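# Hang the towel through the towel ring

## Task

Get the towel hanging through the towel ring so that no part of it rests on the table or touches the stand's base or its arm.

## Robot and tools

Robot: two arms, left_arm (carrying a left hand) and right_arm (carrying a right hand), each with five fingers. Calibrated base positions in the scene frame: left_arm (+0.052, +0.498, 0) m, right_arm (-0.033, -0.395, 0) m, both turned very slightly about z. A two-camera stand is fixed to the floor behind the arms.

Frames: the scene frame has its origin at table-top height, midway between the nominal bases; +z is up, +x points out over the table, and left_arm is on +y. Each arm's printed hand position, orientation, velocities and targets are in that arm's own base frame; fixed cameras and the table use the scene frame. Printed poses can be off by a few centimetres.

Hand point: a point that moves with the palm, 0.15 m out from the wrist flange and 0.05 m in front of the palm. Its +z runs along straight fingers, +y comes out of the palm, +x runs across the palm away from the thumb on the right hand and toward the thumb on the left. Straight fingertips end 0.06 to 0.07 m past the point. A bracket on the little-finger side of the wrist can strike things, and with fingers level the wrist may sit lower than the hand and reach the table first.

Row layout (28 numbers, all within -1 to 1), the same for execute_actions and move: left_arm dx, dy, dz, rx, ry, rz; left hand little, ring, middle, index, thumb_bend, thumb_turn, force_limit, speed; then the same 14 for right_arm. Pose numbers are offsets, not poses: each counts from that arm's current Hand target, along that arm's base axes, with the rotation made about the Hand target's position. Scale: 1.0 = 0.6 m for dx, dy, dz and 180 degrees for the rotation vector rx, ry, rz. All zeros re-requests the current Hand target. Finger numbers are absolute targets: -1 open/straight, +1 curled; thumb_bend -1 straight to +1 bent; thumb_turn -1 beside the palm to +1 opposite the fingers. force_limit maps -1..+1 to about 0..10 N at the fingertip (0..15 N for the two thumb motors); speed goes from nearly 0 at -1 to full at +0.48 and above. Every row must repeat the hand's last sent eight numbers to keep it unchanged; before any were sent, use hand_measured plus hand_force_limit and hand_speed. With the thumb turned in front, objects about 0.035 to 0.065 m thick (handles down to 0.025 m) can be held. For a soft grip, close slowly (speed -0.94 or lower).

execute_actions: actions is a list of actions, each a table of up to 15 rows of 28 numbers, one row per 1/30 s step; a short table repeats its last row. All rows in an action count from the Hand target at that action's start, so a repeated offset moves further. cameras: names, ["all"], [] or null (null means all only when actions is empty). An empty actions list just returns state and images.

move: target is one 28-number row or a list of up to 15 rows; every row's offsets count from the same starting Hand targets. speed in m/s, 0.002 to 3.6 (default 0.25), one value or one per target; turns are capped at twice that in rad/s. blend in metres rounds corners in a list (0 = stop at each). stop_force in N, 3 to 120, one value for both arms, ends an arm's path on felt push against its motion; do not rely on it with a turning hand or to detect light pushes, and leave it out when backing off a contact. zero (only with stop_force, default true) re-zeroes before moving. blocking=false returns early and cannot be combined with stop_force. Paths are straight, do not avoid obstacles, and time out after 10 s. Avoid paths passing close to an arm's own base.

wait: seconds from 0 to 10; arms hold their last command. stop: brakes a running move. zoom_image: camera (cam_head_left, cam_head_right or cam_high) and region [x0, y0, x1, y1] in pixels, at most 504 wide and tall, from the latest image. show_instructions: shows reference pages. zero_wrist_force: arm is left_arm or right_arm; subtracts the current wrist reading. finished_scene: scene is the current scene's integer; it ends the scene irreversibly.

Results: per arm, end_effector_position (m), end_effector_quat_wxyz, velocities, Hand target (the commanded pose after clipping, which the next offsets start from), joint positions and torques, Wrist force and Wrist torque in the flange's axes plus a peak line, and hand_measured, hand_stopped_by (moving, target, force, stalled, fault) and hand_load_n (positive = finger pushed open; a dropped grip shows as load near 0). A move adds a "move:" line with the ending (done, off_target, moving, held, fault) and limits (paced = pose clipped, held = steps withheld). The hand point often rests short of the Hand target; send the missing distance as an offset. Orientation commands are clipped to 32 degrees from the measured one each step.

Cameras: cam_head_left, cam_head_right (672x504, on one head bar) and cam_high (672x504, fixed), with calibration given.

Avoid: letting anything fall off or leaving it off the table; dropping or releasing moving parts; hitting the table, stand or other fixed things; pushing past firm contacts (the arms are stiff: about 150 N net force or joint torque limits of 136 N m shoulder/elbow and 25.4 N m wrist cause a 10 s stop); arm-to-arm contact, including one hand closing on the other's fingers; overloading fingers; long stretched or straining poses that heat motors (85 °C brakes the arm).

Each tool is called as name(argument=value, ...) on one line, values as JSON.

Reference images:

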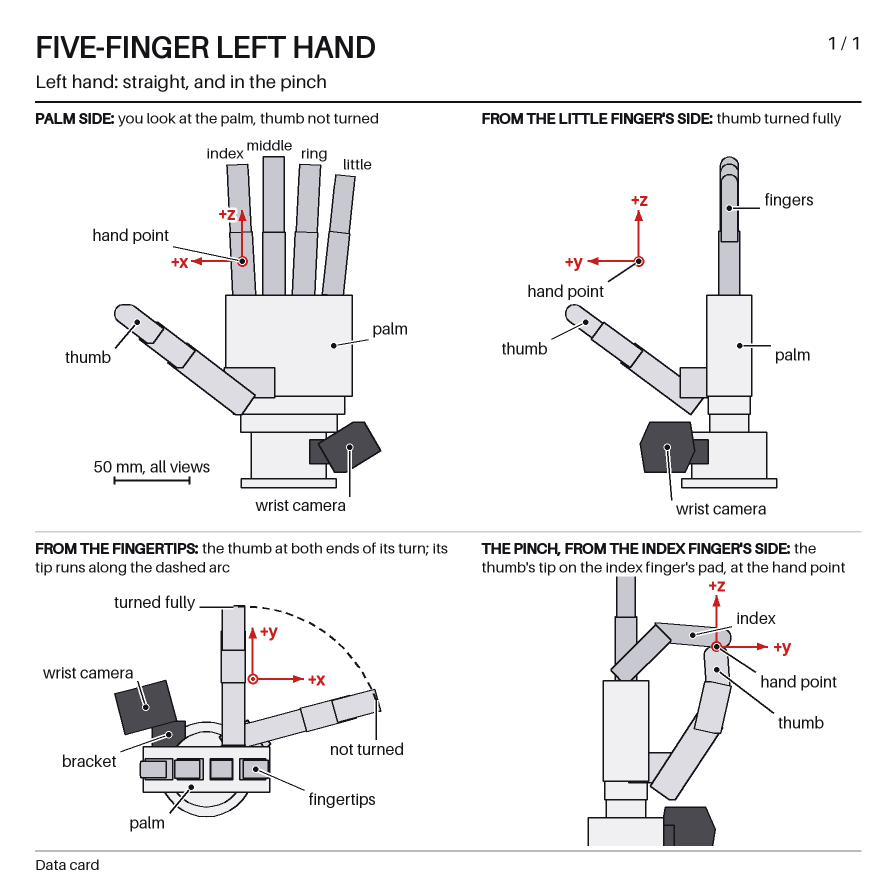

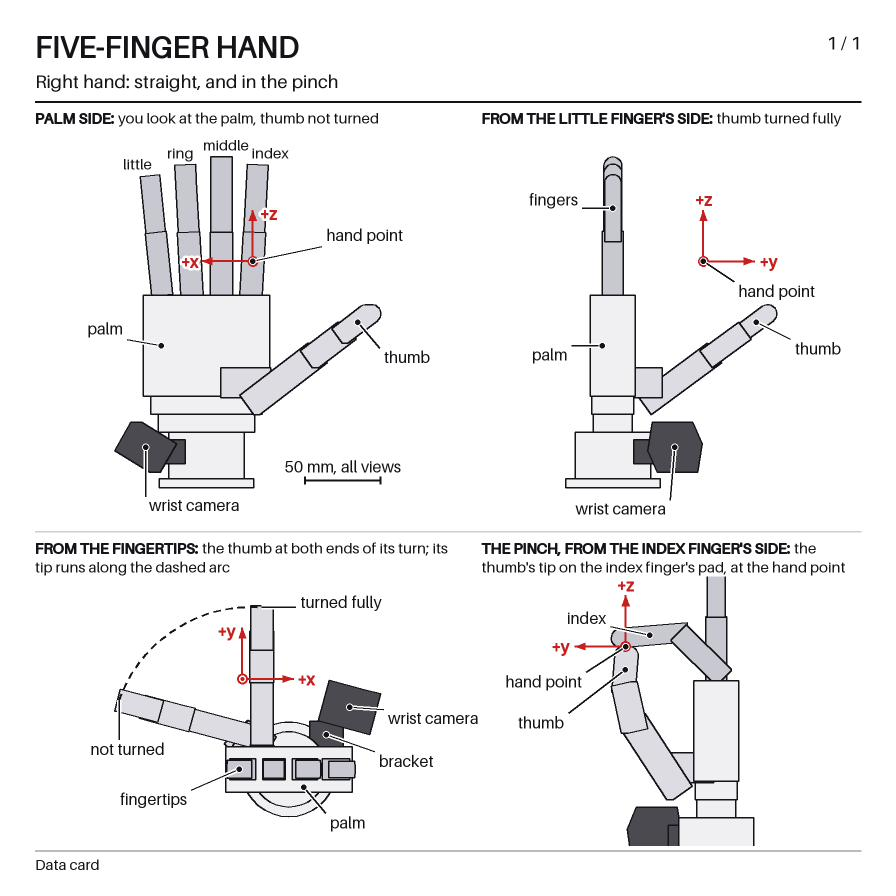

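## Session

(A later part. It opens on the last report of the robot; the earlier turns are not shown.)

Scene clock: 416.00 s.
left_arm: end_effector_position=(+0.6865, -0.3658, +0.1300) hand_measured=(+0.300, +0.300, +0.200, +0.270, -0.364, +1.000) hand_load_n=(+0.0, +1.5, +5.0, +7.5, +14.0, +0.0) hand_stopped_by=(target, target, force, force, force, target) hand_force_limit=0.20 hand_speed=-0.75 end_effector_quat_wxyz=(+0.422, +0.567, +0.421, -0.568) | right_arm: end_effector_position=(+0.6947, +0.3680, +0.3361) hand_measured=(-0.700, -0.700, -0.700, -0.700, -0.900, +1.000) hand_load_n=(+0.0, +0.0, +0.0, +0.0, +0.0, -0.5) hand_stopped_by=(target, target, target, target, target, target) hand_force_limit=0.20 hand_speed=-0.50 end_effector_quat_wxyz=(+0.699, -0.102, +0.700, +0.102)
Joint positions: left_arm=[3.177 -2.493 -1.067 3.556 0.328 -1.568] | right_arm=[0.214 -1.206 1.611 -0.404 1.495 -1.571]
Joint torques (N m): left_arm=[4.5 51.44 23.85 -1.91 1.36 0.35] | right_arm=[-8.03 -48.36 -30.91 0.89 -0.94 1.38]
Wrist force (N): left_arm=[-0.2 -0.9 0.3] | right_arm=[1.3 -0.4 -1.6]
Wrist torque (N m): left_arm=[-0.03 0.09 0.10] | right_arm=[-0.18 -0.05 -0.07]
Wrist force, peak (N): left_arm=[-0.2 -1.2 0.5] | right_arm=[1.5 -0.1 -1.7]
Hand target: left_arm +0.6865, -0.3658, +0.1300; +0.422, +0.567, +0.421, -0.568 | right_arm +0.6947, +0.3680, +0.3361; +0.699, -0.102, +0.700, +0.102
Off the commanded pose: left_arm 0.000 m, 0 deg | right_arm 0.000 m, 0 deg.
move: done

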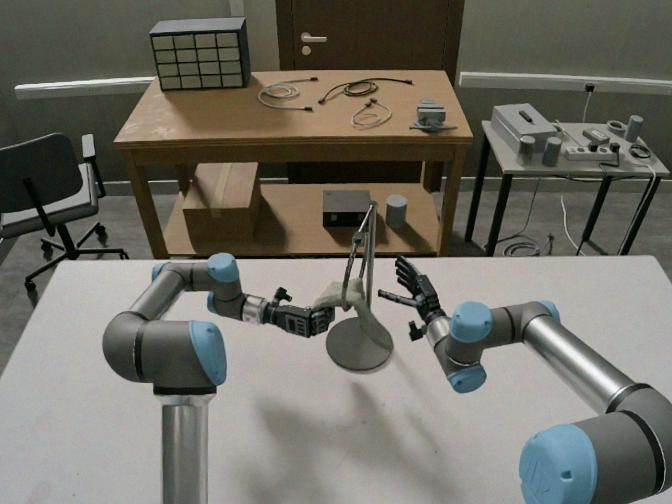

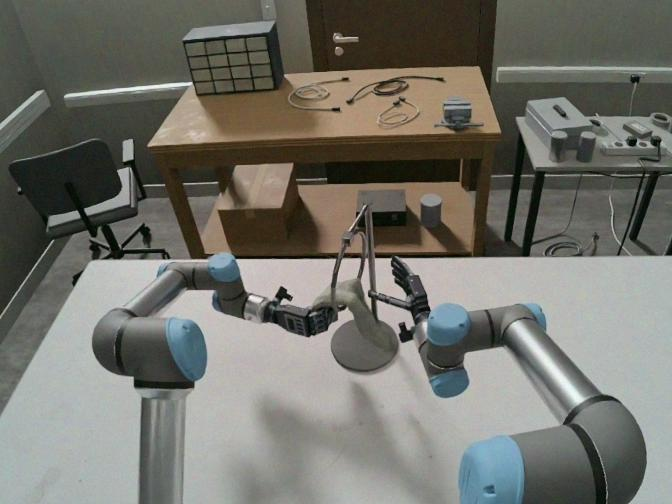

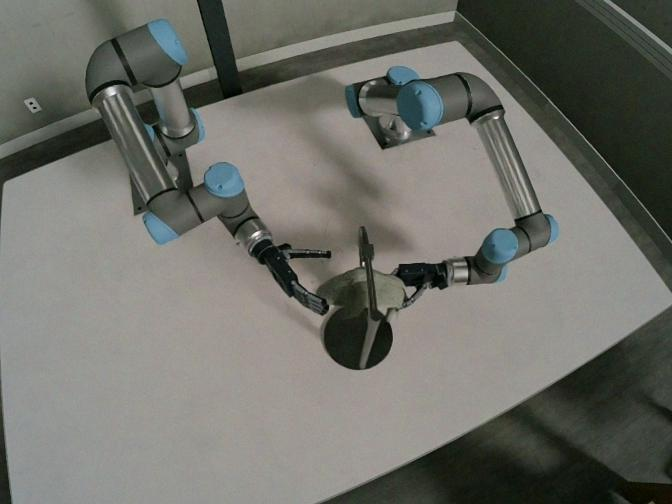

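move(target=[0,0,0,0,0,0,0.3,0.3,0.3,0.3,0.05,1,0.2,-0.75,-0.2375,-0.155,0.05,0,0,0,-0.7,-0.7,-0.7,-0.7,-0.9,1,0.2,-0.5], speed=0.15, cameras=["all"])

zoom_image(camera="cam_head_left", region=[310, 250, 430, 390])

zoom_image(camera="cam_head_right", region=[310, 250, 430, 390])

zoom_image(camera="cam_high", region=[300, 240, 440, 380])

Scene clock: 423.83 s.
left_arm: end_effector_position=(+0.6865, -0.3658, +0.1300) hand_measured=(+0.300, +0.300, +0.200, +0.270, -0.364, +1.000) hand_load_n=(+0.0, +1.0, +5.0, +7.5, +14.0, -0.5) hand_stopped_by=(target, target, force, force, force, target) hand_force_limit=0.20 hand_speed=-0.75 end_effector_quat_wxyz=(+0.422, +0.567, +0.421, -0.568) | right_arm: end_effector_position=(+0.5523, +0.2750, +0.3660) hand_measured=(-0.700, -0.700, -0.700, -0.700, -0.900, +1.000) hand_load_n=(+0.0, +0.0, -0.5, +0.0, +0.0, -0.5) hand_stopped_by=(target, target, target, target, target, target) hand_force_limit=0.20 hand_speed=-0.50 end_effector_quat_wxyz=(+0.699, -0.102, +0.700, +0.102)
Joint positions: left_arm=[3.177 -2.493 -1.067 3.556 0.328 -1.568] | right_arm=[0.038 -1.634 2.03 -0.396 1.319 -1.571]
Joint torques (N m): left_arm=[4.94 45.4 22.73 -1.81 1.36 0.24] | right_arm=[2.21 -26.89 -19.78 -4.57 1.29 -0.48]
Wrist force (N): left_arm=[-0.2 -0.9 0.1] | right_arm=[1.0 -0.7 -1.5]
Wrist torque (N m): left_arm=[-0.04 0.08 0.10] | right_arm=[-0.23 -0.02 -0.07]
Wrist force, peak (N): left_arm=[-0.4 -1.2 0.0] | right_arm=[0.7 -1.1 -2.6]
Hand target: left_arm +0.6865, -0.3658, +0.1300; +0.422, +0.567, +0.421, -0.568 | right_arm +0.5522, +0.2750, +0.3661; +0.699, -0.102, +0.700, +0.102
Off the commanded pose: left_arm 0.000 m, 0 deg | right_arm 0.000 m, 0 deg.
move: done

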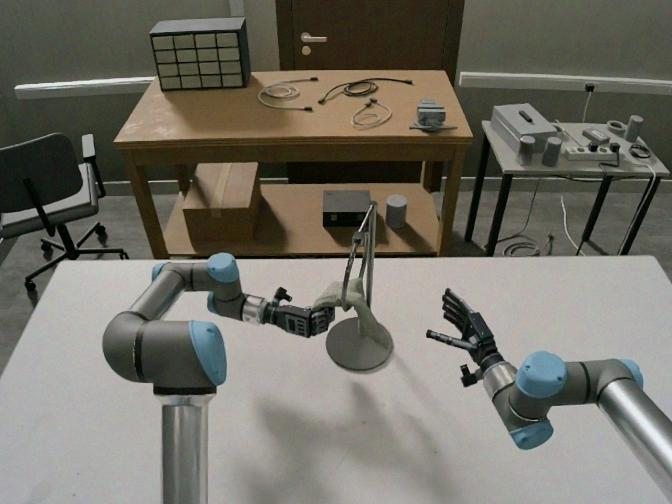

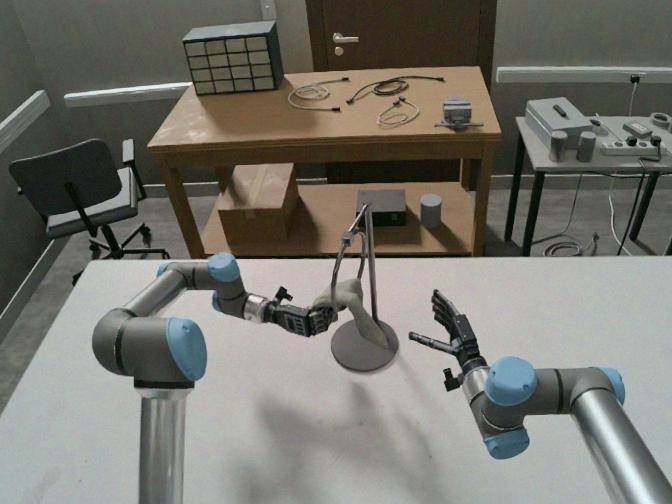

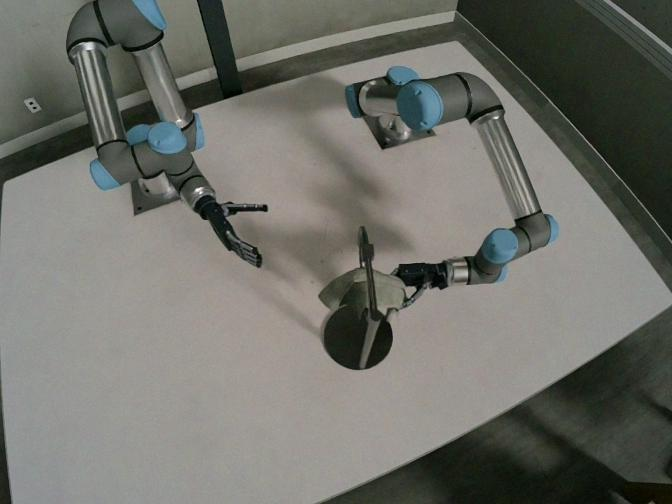

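Scaled by 3.600 from the camera's 672x504 image, which has a finer 960x720 frame.

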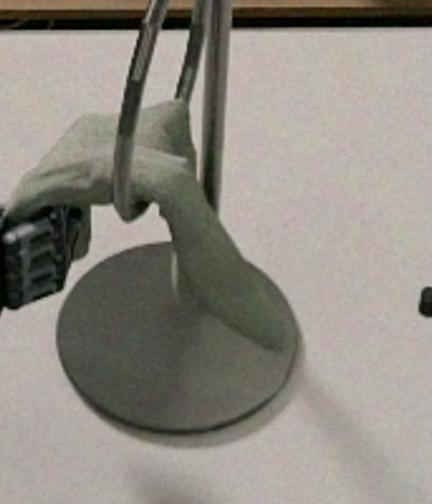

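Scaled by 3.600 from the camera's 672x504 image, which has a finer 960x720 frame.

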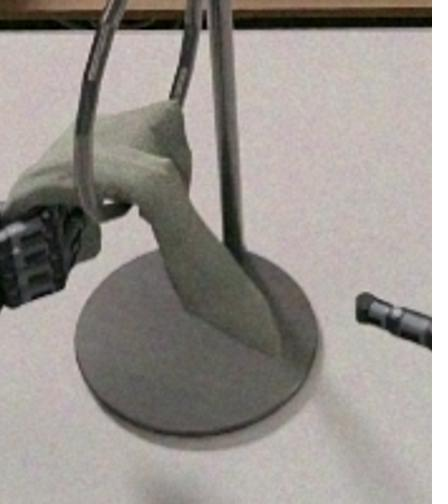

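Scaled by 3.600 from the camera's 672x504 image, which has a finer 960x720 frame.

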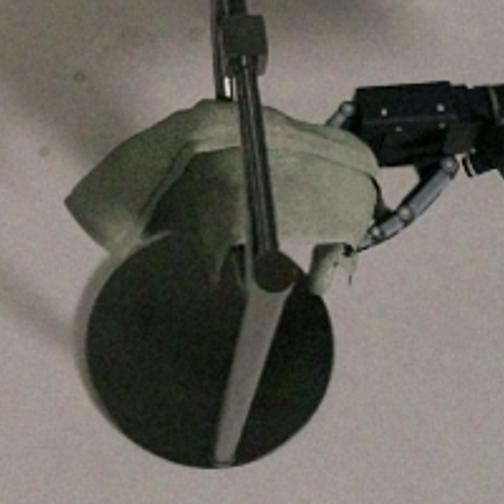

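move(target=[[-0.0097,-0.0319,-0.0333,0,0,0,0.3,0.3,0.3,0.3,0.05,1,0.2,-0.75,0,0,0,0,0,0,-0.7,-0.7,-0.7,-0.7,-0.9,1,0.2,-0.5],[-0.0097,-0.0319,-0.0333,0,0,0,-0.7,-0.7,-0.7,-0.7,-0.8,1,0.2,-0.6,0,0,0,0,0,0,-0.7,-0.7,-0.7,-0.7,-0.9,1,0.2,-0.5]], speed=0.05, cameras=["all"])

zoom_image(camera="cam_head_left", region=[290, 230, 430, 390])

zoom_image(camera="cam_head_right", region=[290, 230, 430, 390])

zoom_image(camera="cam_high", region=[300, 240, 440, 380])

Scene clock: 439.73 s.
left_arm: end_effector_position=(+0.6806, -0.3849, +0.1101) hand_measured=(-0.700, -0.700, -0.700, -0.700, -0.800, +1.000) hand_load_n=(+0.0, +0.0, +0.5, +0.0, +0.0, +0.0) hand_stopped_by=(target, target, target, target, target, target) hand_force_limit=0.20 hand_speed=-0.60 end_effector_quat_wxyz=(+0.422, +0.567, +0.421, -0.568) | right_arm: end_effector_position=(+0.5522, +0.2750, +0.3661) hand_measured=(-0.700, -0.700, -0.700, -0.700, -0.900, +1.000) hand_load_n=(+0.0, +0.0, +0.0, +0.5, +0.0, -0.5) hand_stopped_by=(target, target, target, target, target, target) hand_force_limit=0.20 hand_speed=-0.50 end_effector_quat_wxyz=(+0.699, -0.102, +0.700, +0.102)
Joint positions: left_arm=[3.149 -2.509 -1.091 3.597 0.301 -1.568] | right_arm=[0.038 -1.634 2.031 -0.396 1.319 -1.571]
Joint torques (N m): left_arm=[7.09 54.73 22.83 -1.59 1.04 -1.46] | right_arm=[10.15 -28.58 -10.47 -3.74 0.53 0.79]
Wrist force (N): left_arm=[-0.3 -1.0 -0.1] | right_arm=[1.2 -0.5 -1.6]
Wrist torque (N m): left_arm=[-0.03 0.08 0.09] | right_arm=[-0.22 -0.05 -0.06]
Wrist force, peak (N): left_arm=[-0.2 -1.3 0.0] | right_arm=[1.0 -0.5 -2.0]
Hand target: left_arm +0.6806, -0.3849, +0.1101; +0.422, +0.567, +0.421, -0.568 | right_arm +0.5522, +0.2750, +0.3661; +0.699, -0.102, +0.700, +0.102
Off the commanded pose: left_arm 0.000 m, 0 deg | right_arm 0.000 m, 0 deg.
move: done

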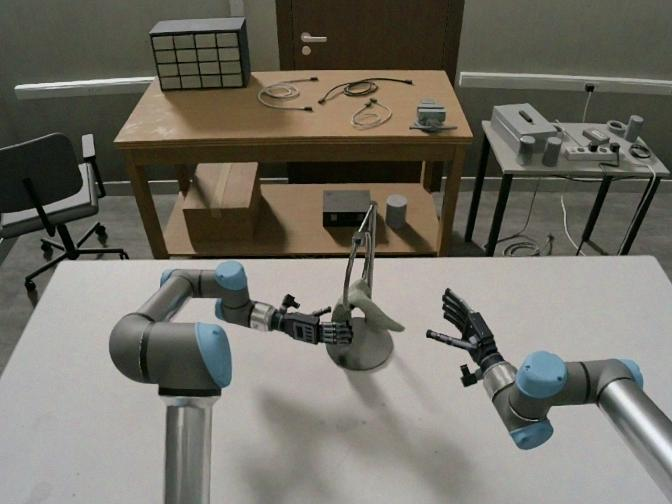

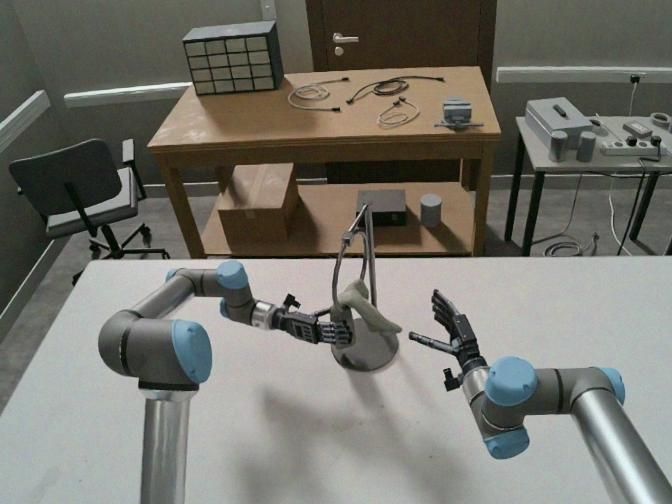

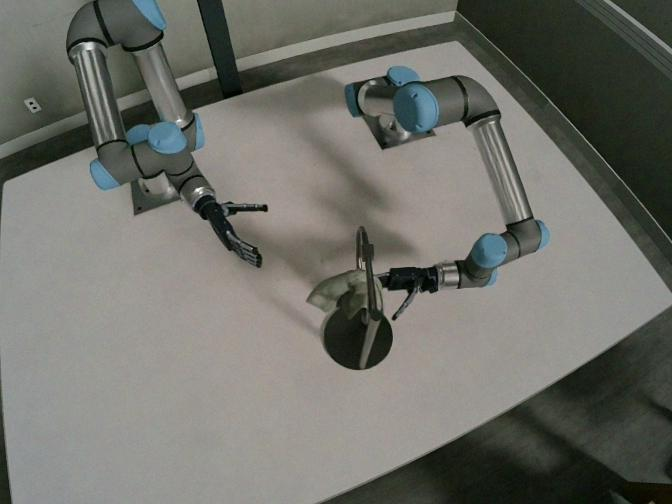

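Scaled by 3.150 from the camera's 672x504 image, which has a finer 960x720 frame.

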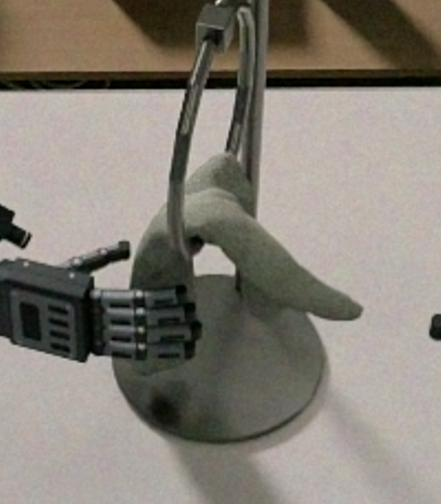

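Scaled by 3.150 from the camera's 672x504 image, which has a finer 960x720 frame.

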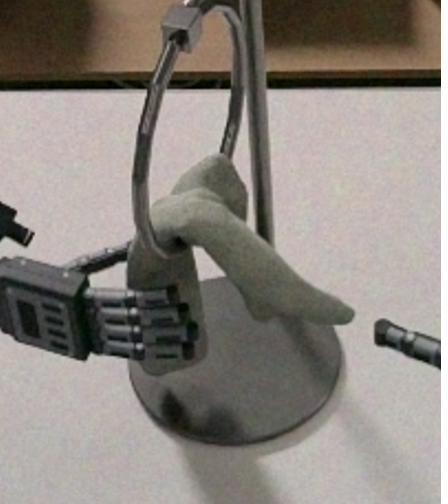

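Scaled by 3.600 from the camera's 672x504 image, which has a finer 960x720 frame.

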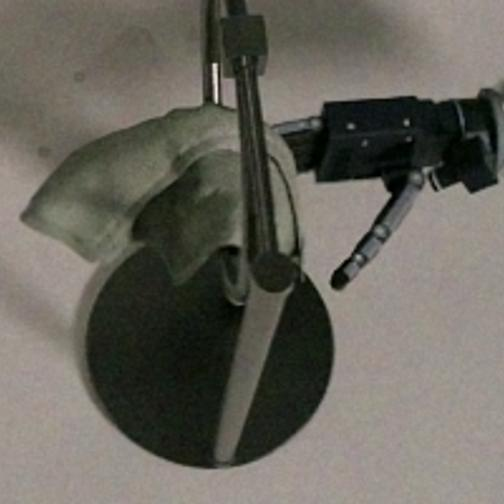

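move(target=[0.0723,0.2395,0,0,0,0,-0.7,-0.7,-0.7,-0.7,-0.8,1,0.2,-0.6,0,0,0,0,0,0,-0.7,-0.7,-0.7,-0.7,-0.9,1,0.2,-0.5], speed=0.08, cameras=["all"])

zoom_image(camera="cam_head_left", region=[290, 230, 430, 390])

zoom_image(camera="cam_head_right", region=[290, 230, 430, 390])

zoom_image(camera="cam_high", region=[300, 240, 440, 380])

Scene clock: 447.37 s.
left_arm: end_effector_position=(+0.7240, -0.2412, +0.1100) hand_measured=(-0.700, -0.700, -0.700, -0.700, -0.800, +1.000) hand_load_n=(+0.0, +0.0, +0.0, +0.0, +0.0, +0.0) hand_stopped_by=(target, target, target, target, target, target) hand_force_limit=0.20 hand_speed=-0.60 end_effector_quat_wxyz=(+0.422, +0.567, +0.421, -0.568) | right_arm: end_effector_position=(+0.5522, +0.2750, +0.3661) hand_measured=(-0.700, -0.700, -0.700, -0.700, -0.900, +1.000) hand_load_n=(+0.0, +0.0, +0.0, +0.0, +0.0, -0.5) hand_stopped_by=(target, target, target, target, target, target) hand_force_limit=0.20 hand_speed=-0.50 end_effector_quat_wxyz=(+0.699, -0.102, +0.700, +0.102)
Joint positions: left_arm=[3.344 -2.591 -0.927 3.517 0.496 -1.569] | right_arm=[0.038 -1.634 2.031 -0.396 1.319 -1.571]
Joint torques (N m): left_arm=[-6.39 57.72 10.51 0.85 -1.52 0.68] | right_arm=[8.44 -27.02 -9.64 -4.26 1.87 0.82]
Wrist force (N): left_arm=[-0.2 -1.2 -0.1] | right_arm=[1.1 -0.7 -1.5]
Wrist torque (N m): left_arm=[-0.10 0.06 0.08] | right_arm=[-0.24 -0.03 -0.07]
Wrist force, peak (N): left_arm=[-0.2 -1.2 -1.3] | right_arm=[1.3 -0.6 -1.8]
Hand target: left_arm +0.7240, -0.2412, +0.1101; +0.422, +0.567, +0.421, -0.568 | right_arm +0.5522, +0.2750, +0.3661; +0.699, -0.102, +0.700, +0.102
Off the commanded pose: left_arm 0.000 m, 0 deg | right_arm 0.000 m, 0 deg.
move: done

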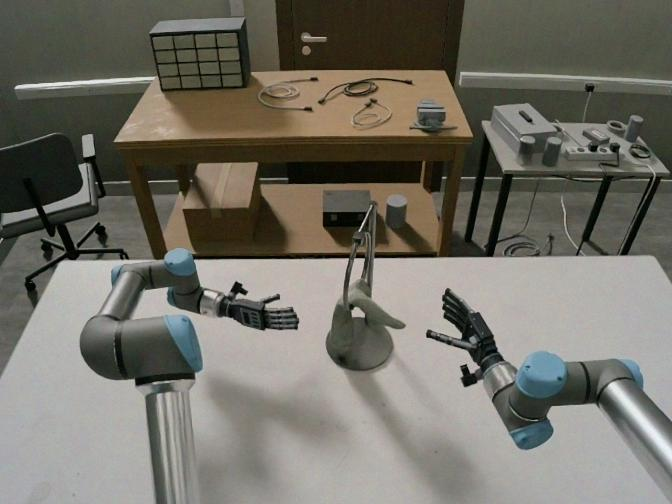

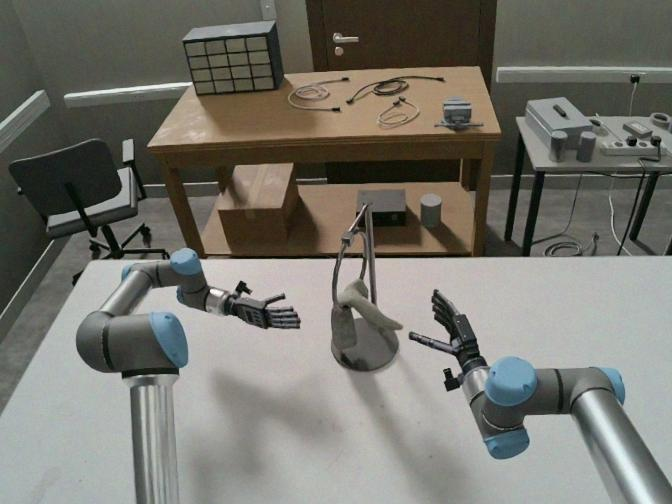

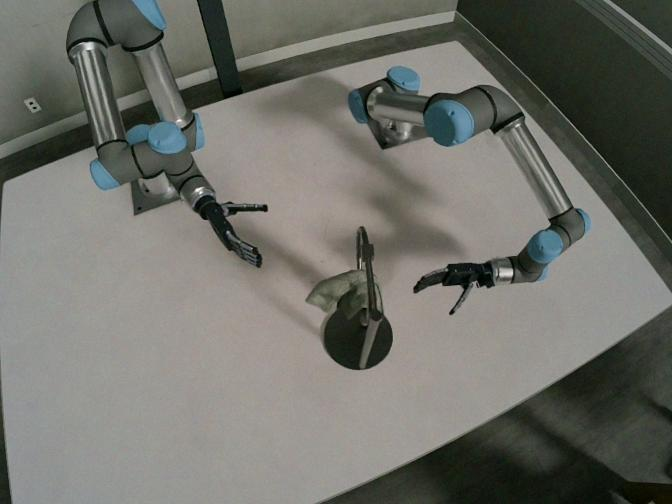

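Scaled by 3.150 from the camera's 672x504 image, which has a finer 960x720 frame.

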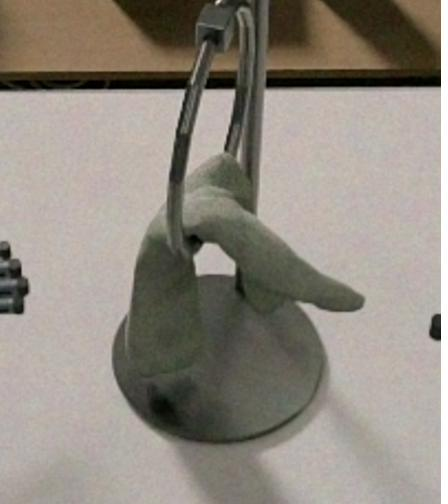

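Scaled by 3.150 from the camera's 672x504 image, which has a finer 960x720 frame.

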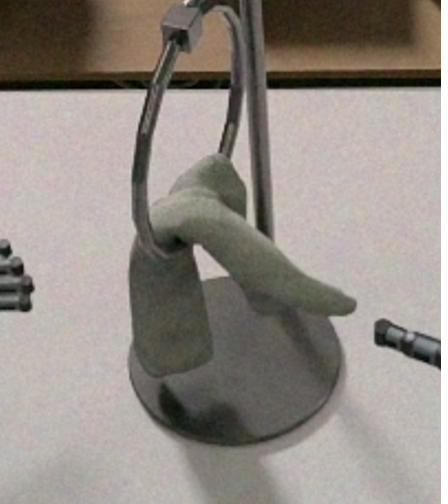

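Scaled by 3.600 from the camera's 672x504 image, which has a finer 960x720 frame.

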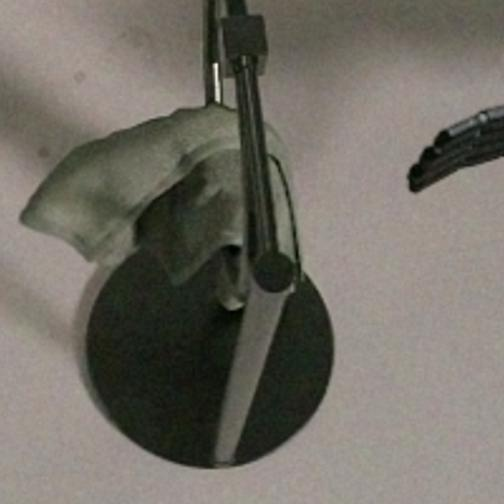

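wait(seconds=1, cameras=["cam_head_left","cam_head_right"])

zoom_image(camera="cam_head_left", region=[310, 270, 410, 370])

zoom_image(camera="cam_head_right", region=[310, 270, 410, 370])

Scene clock: 454.00 s.
left_arm: end_effector_position=(+0.7240, -0.2412, +0.1101) hand_measured=(-0.700, -0.700, -0.700, -0.700, -0.800, +1.000) hand_load_n=(+0.0, -0.5, +0.0, +0.0, +0.0, +0.5) hand_stopped_by=(target, target, target, target, target, target) hand_force_limit=0.20 hand_speed=-0.60 end_effector_quat_wxyz=(+0.422, +0.567, +0.421, -0.568) | right_arm: end_effector_position=(+0.5522, +0.2750, +0.3661) hand_measured=(-0.700, -0.700, -0.700, -0.700, -0.900, +1.000) hand_load_n=(+0.0, +0.0, +0.0, +0.0, +0.0, -0.5) hand_stopped_by=(target, target, target, target, target, target) hand_force_limit=0.20 hand_speed=-0.50 end_effector_quat_wxyz=(+0.699, -0.102, +0.700, +0.102)
Joint positions: left_arm=[3.344 -2.591 -0.928 3.517 0.496 -1.569] | right_arm=[0.038 -1.634 2.031 -0.396 1.319 -1.571]
Joint torques (N m): left_arm=[-6.9 57.23 10.23 0.62 1.29 0.99] | right_arm=[8.6 -24.24 -10.82 -4.13 1.62 0.75]
Wrist force (N): left_arm=[-0.3 -1.2 -0.4] | right_arm=[1.0 -0.7 -1.5]
Wrist torque (N m): left_arm=[-0.08 0.07 0.07] | right_arm=[-0.25 -0.03 -0.07]
Wrist force, peak (N): left_arm=[-0.2 -1.5 -0.3] | right_arm=[1.0 -0.3 -1.9]
Hand target: left_arm +0.7240, -0.2412, +0.1101; +0.422, +0.567, +0.421, -0.568 | right_arm +0.5522, +0.2750, +0.3661; +0.699, -0.102, +0.700, +0.102
Off the commanded pose: left_arm 0.000 m, 0 deg | right_arm 0.000 m, 0 deg.
wait: 1.00 s; at rest from the start
Images, in order (width x height): cam_head_left 672x504, cam_head_right 672x504.

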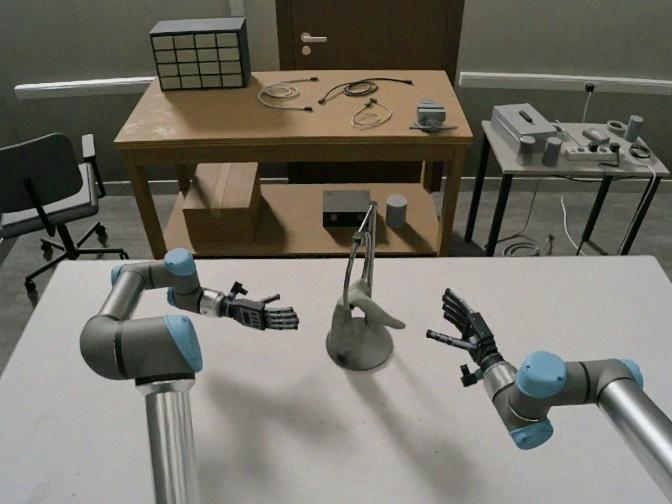

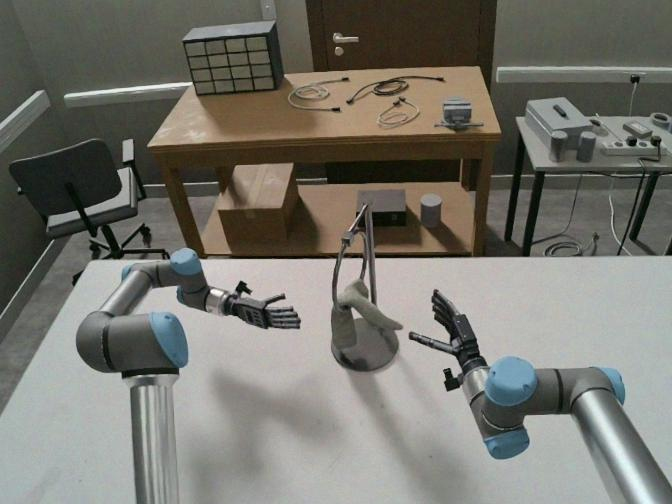

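Scaled by 5.040 from the camera's 672x504 image, which has a finer 960x720 frame.

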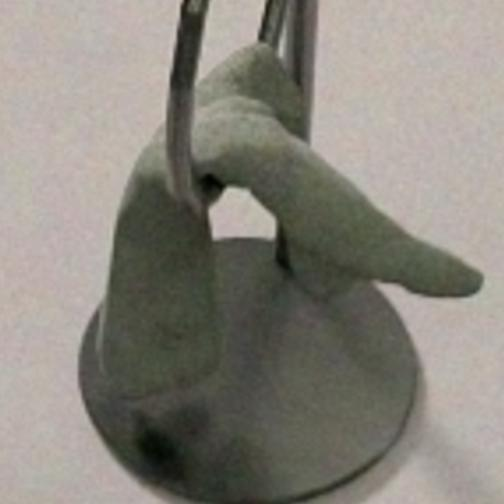

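Scaled by 5.040 from the camera's 672x504 image, which has a finer 960x720 frame.

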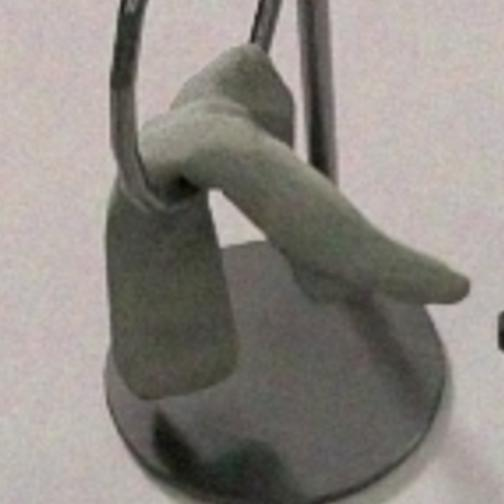

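finished_scene(scene=1)

The scene is finished: the task was done.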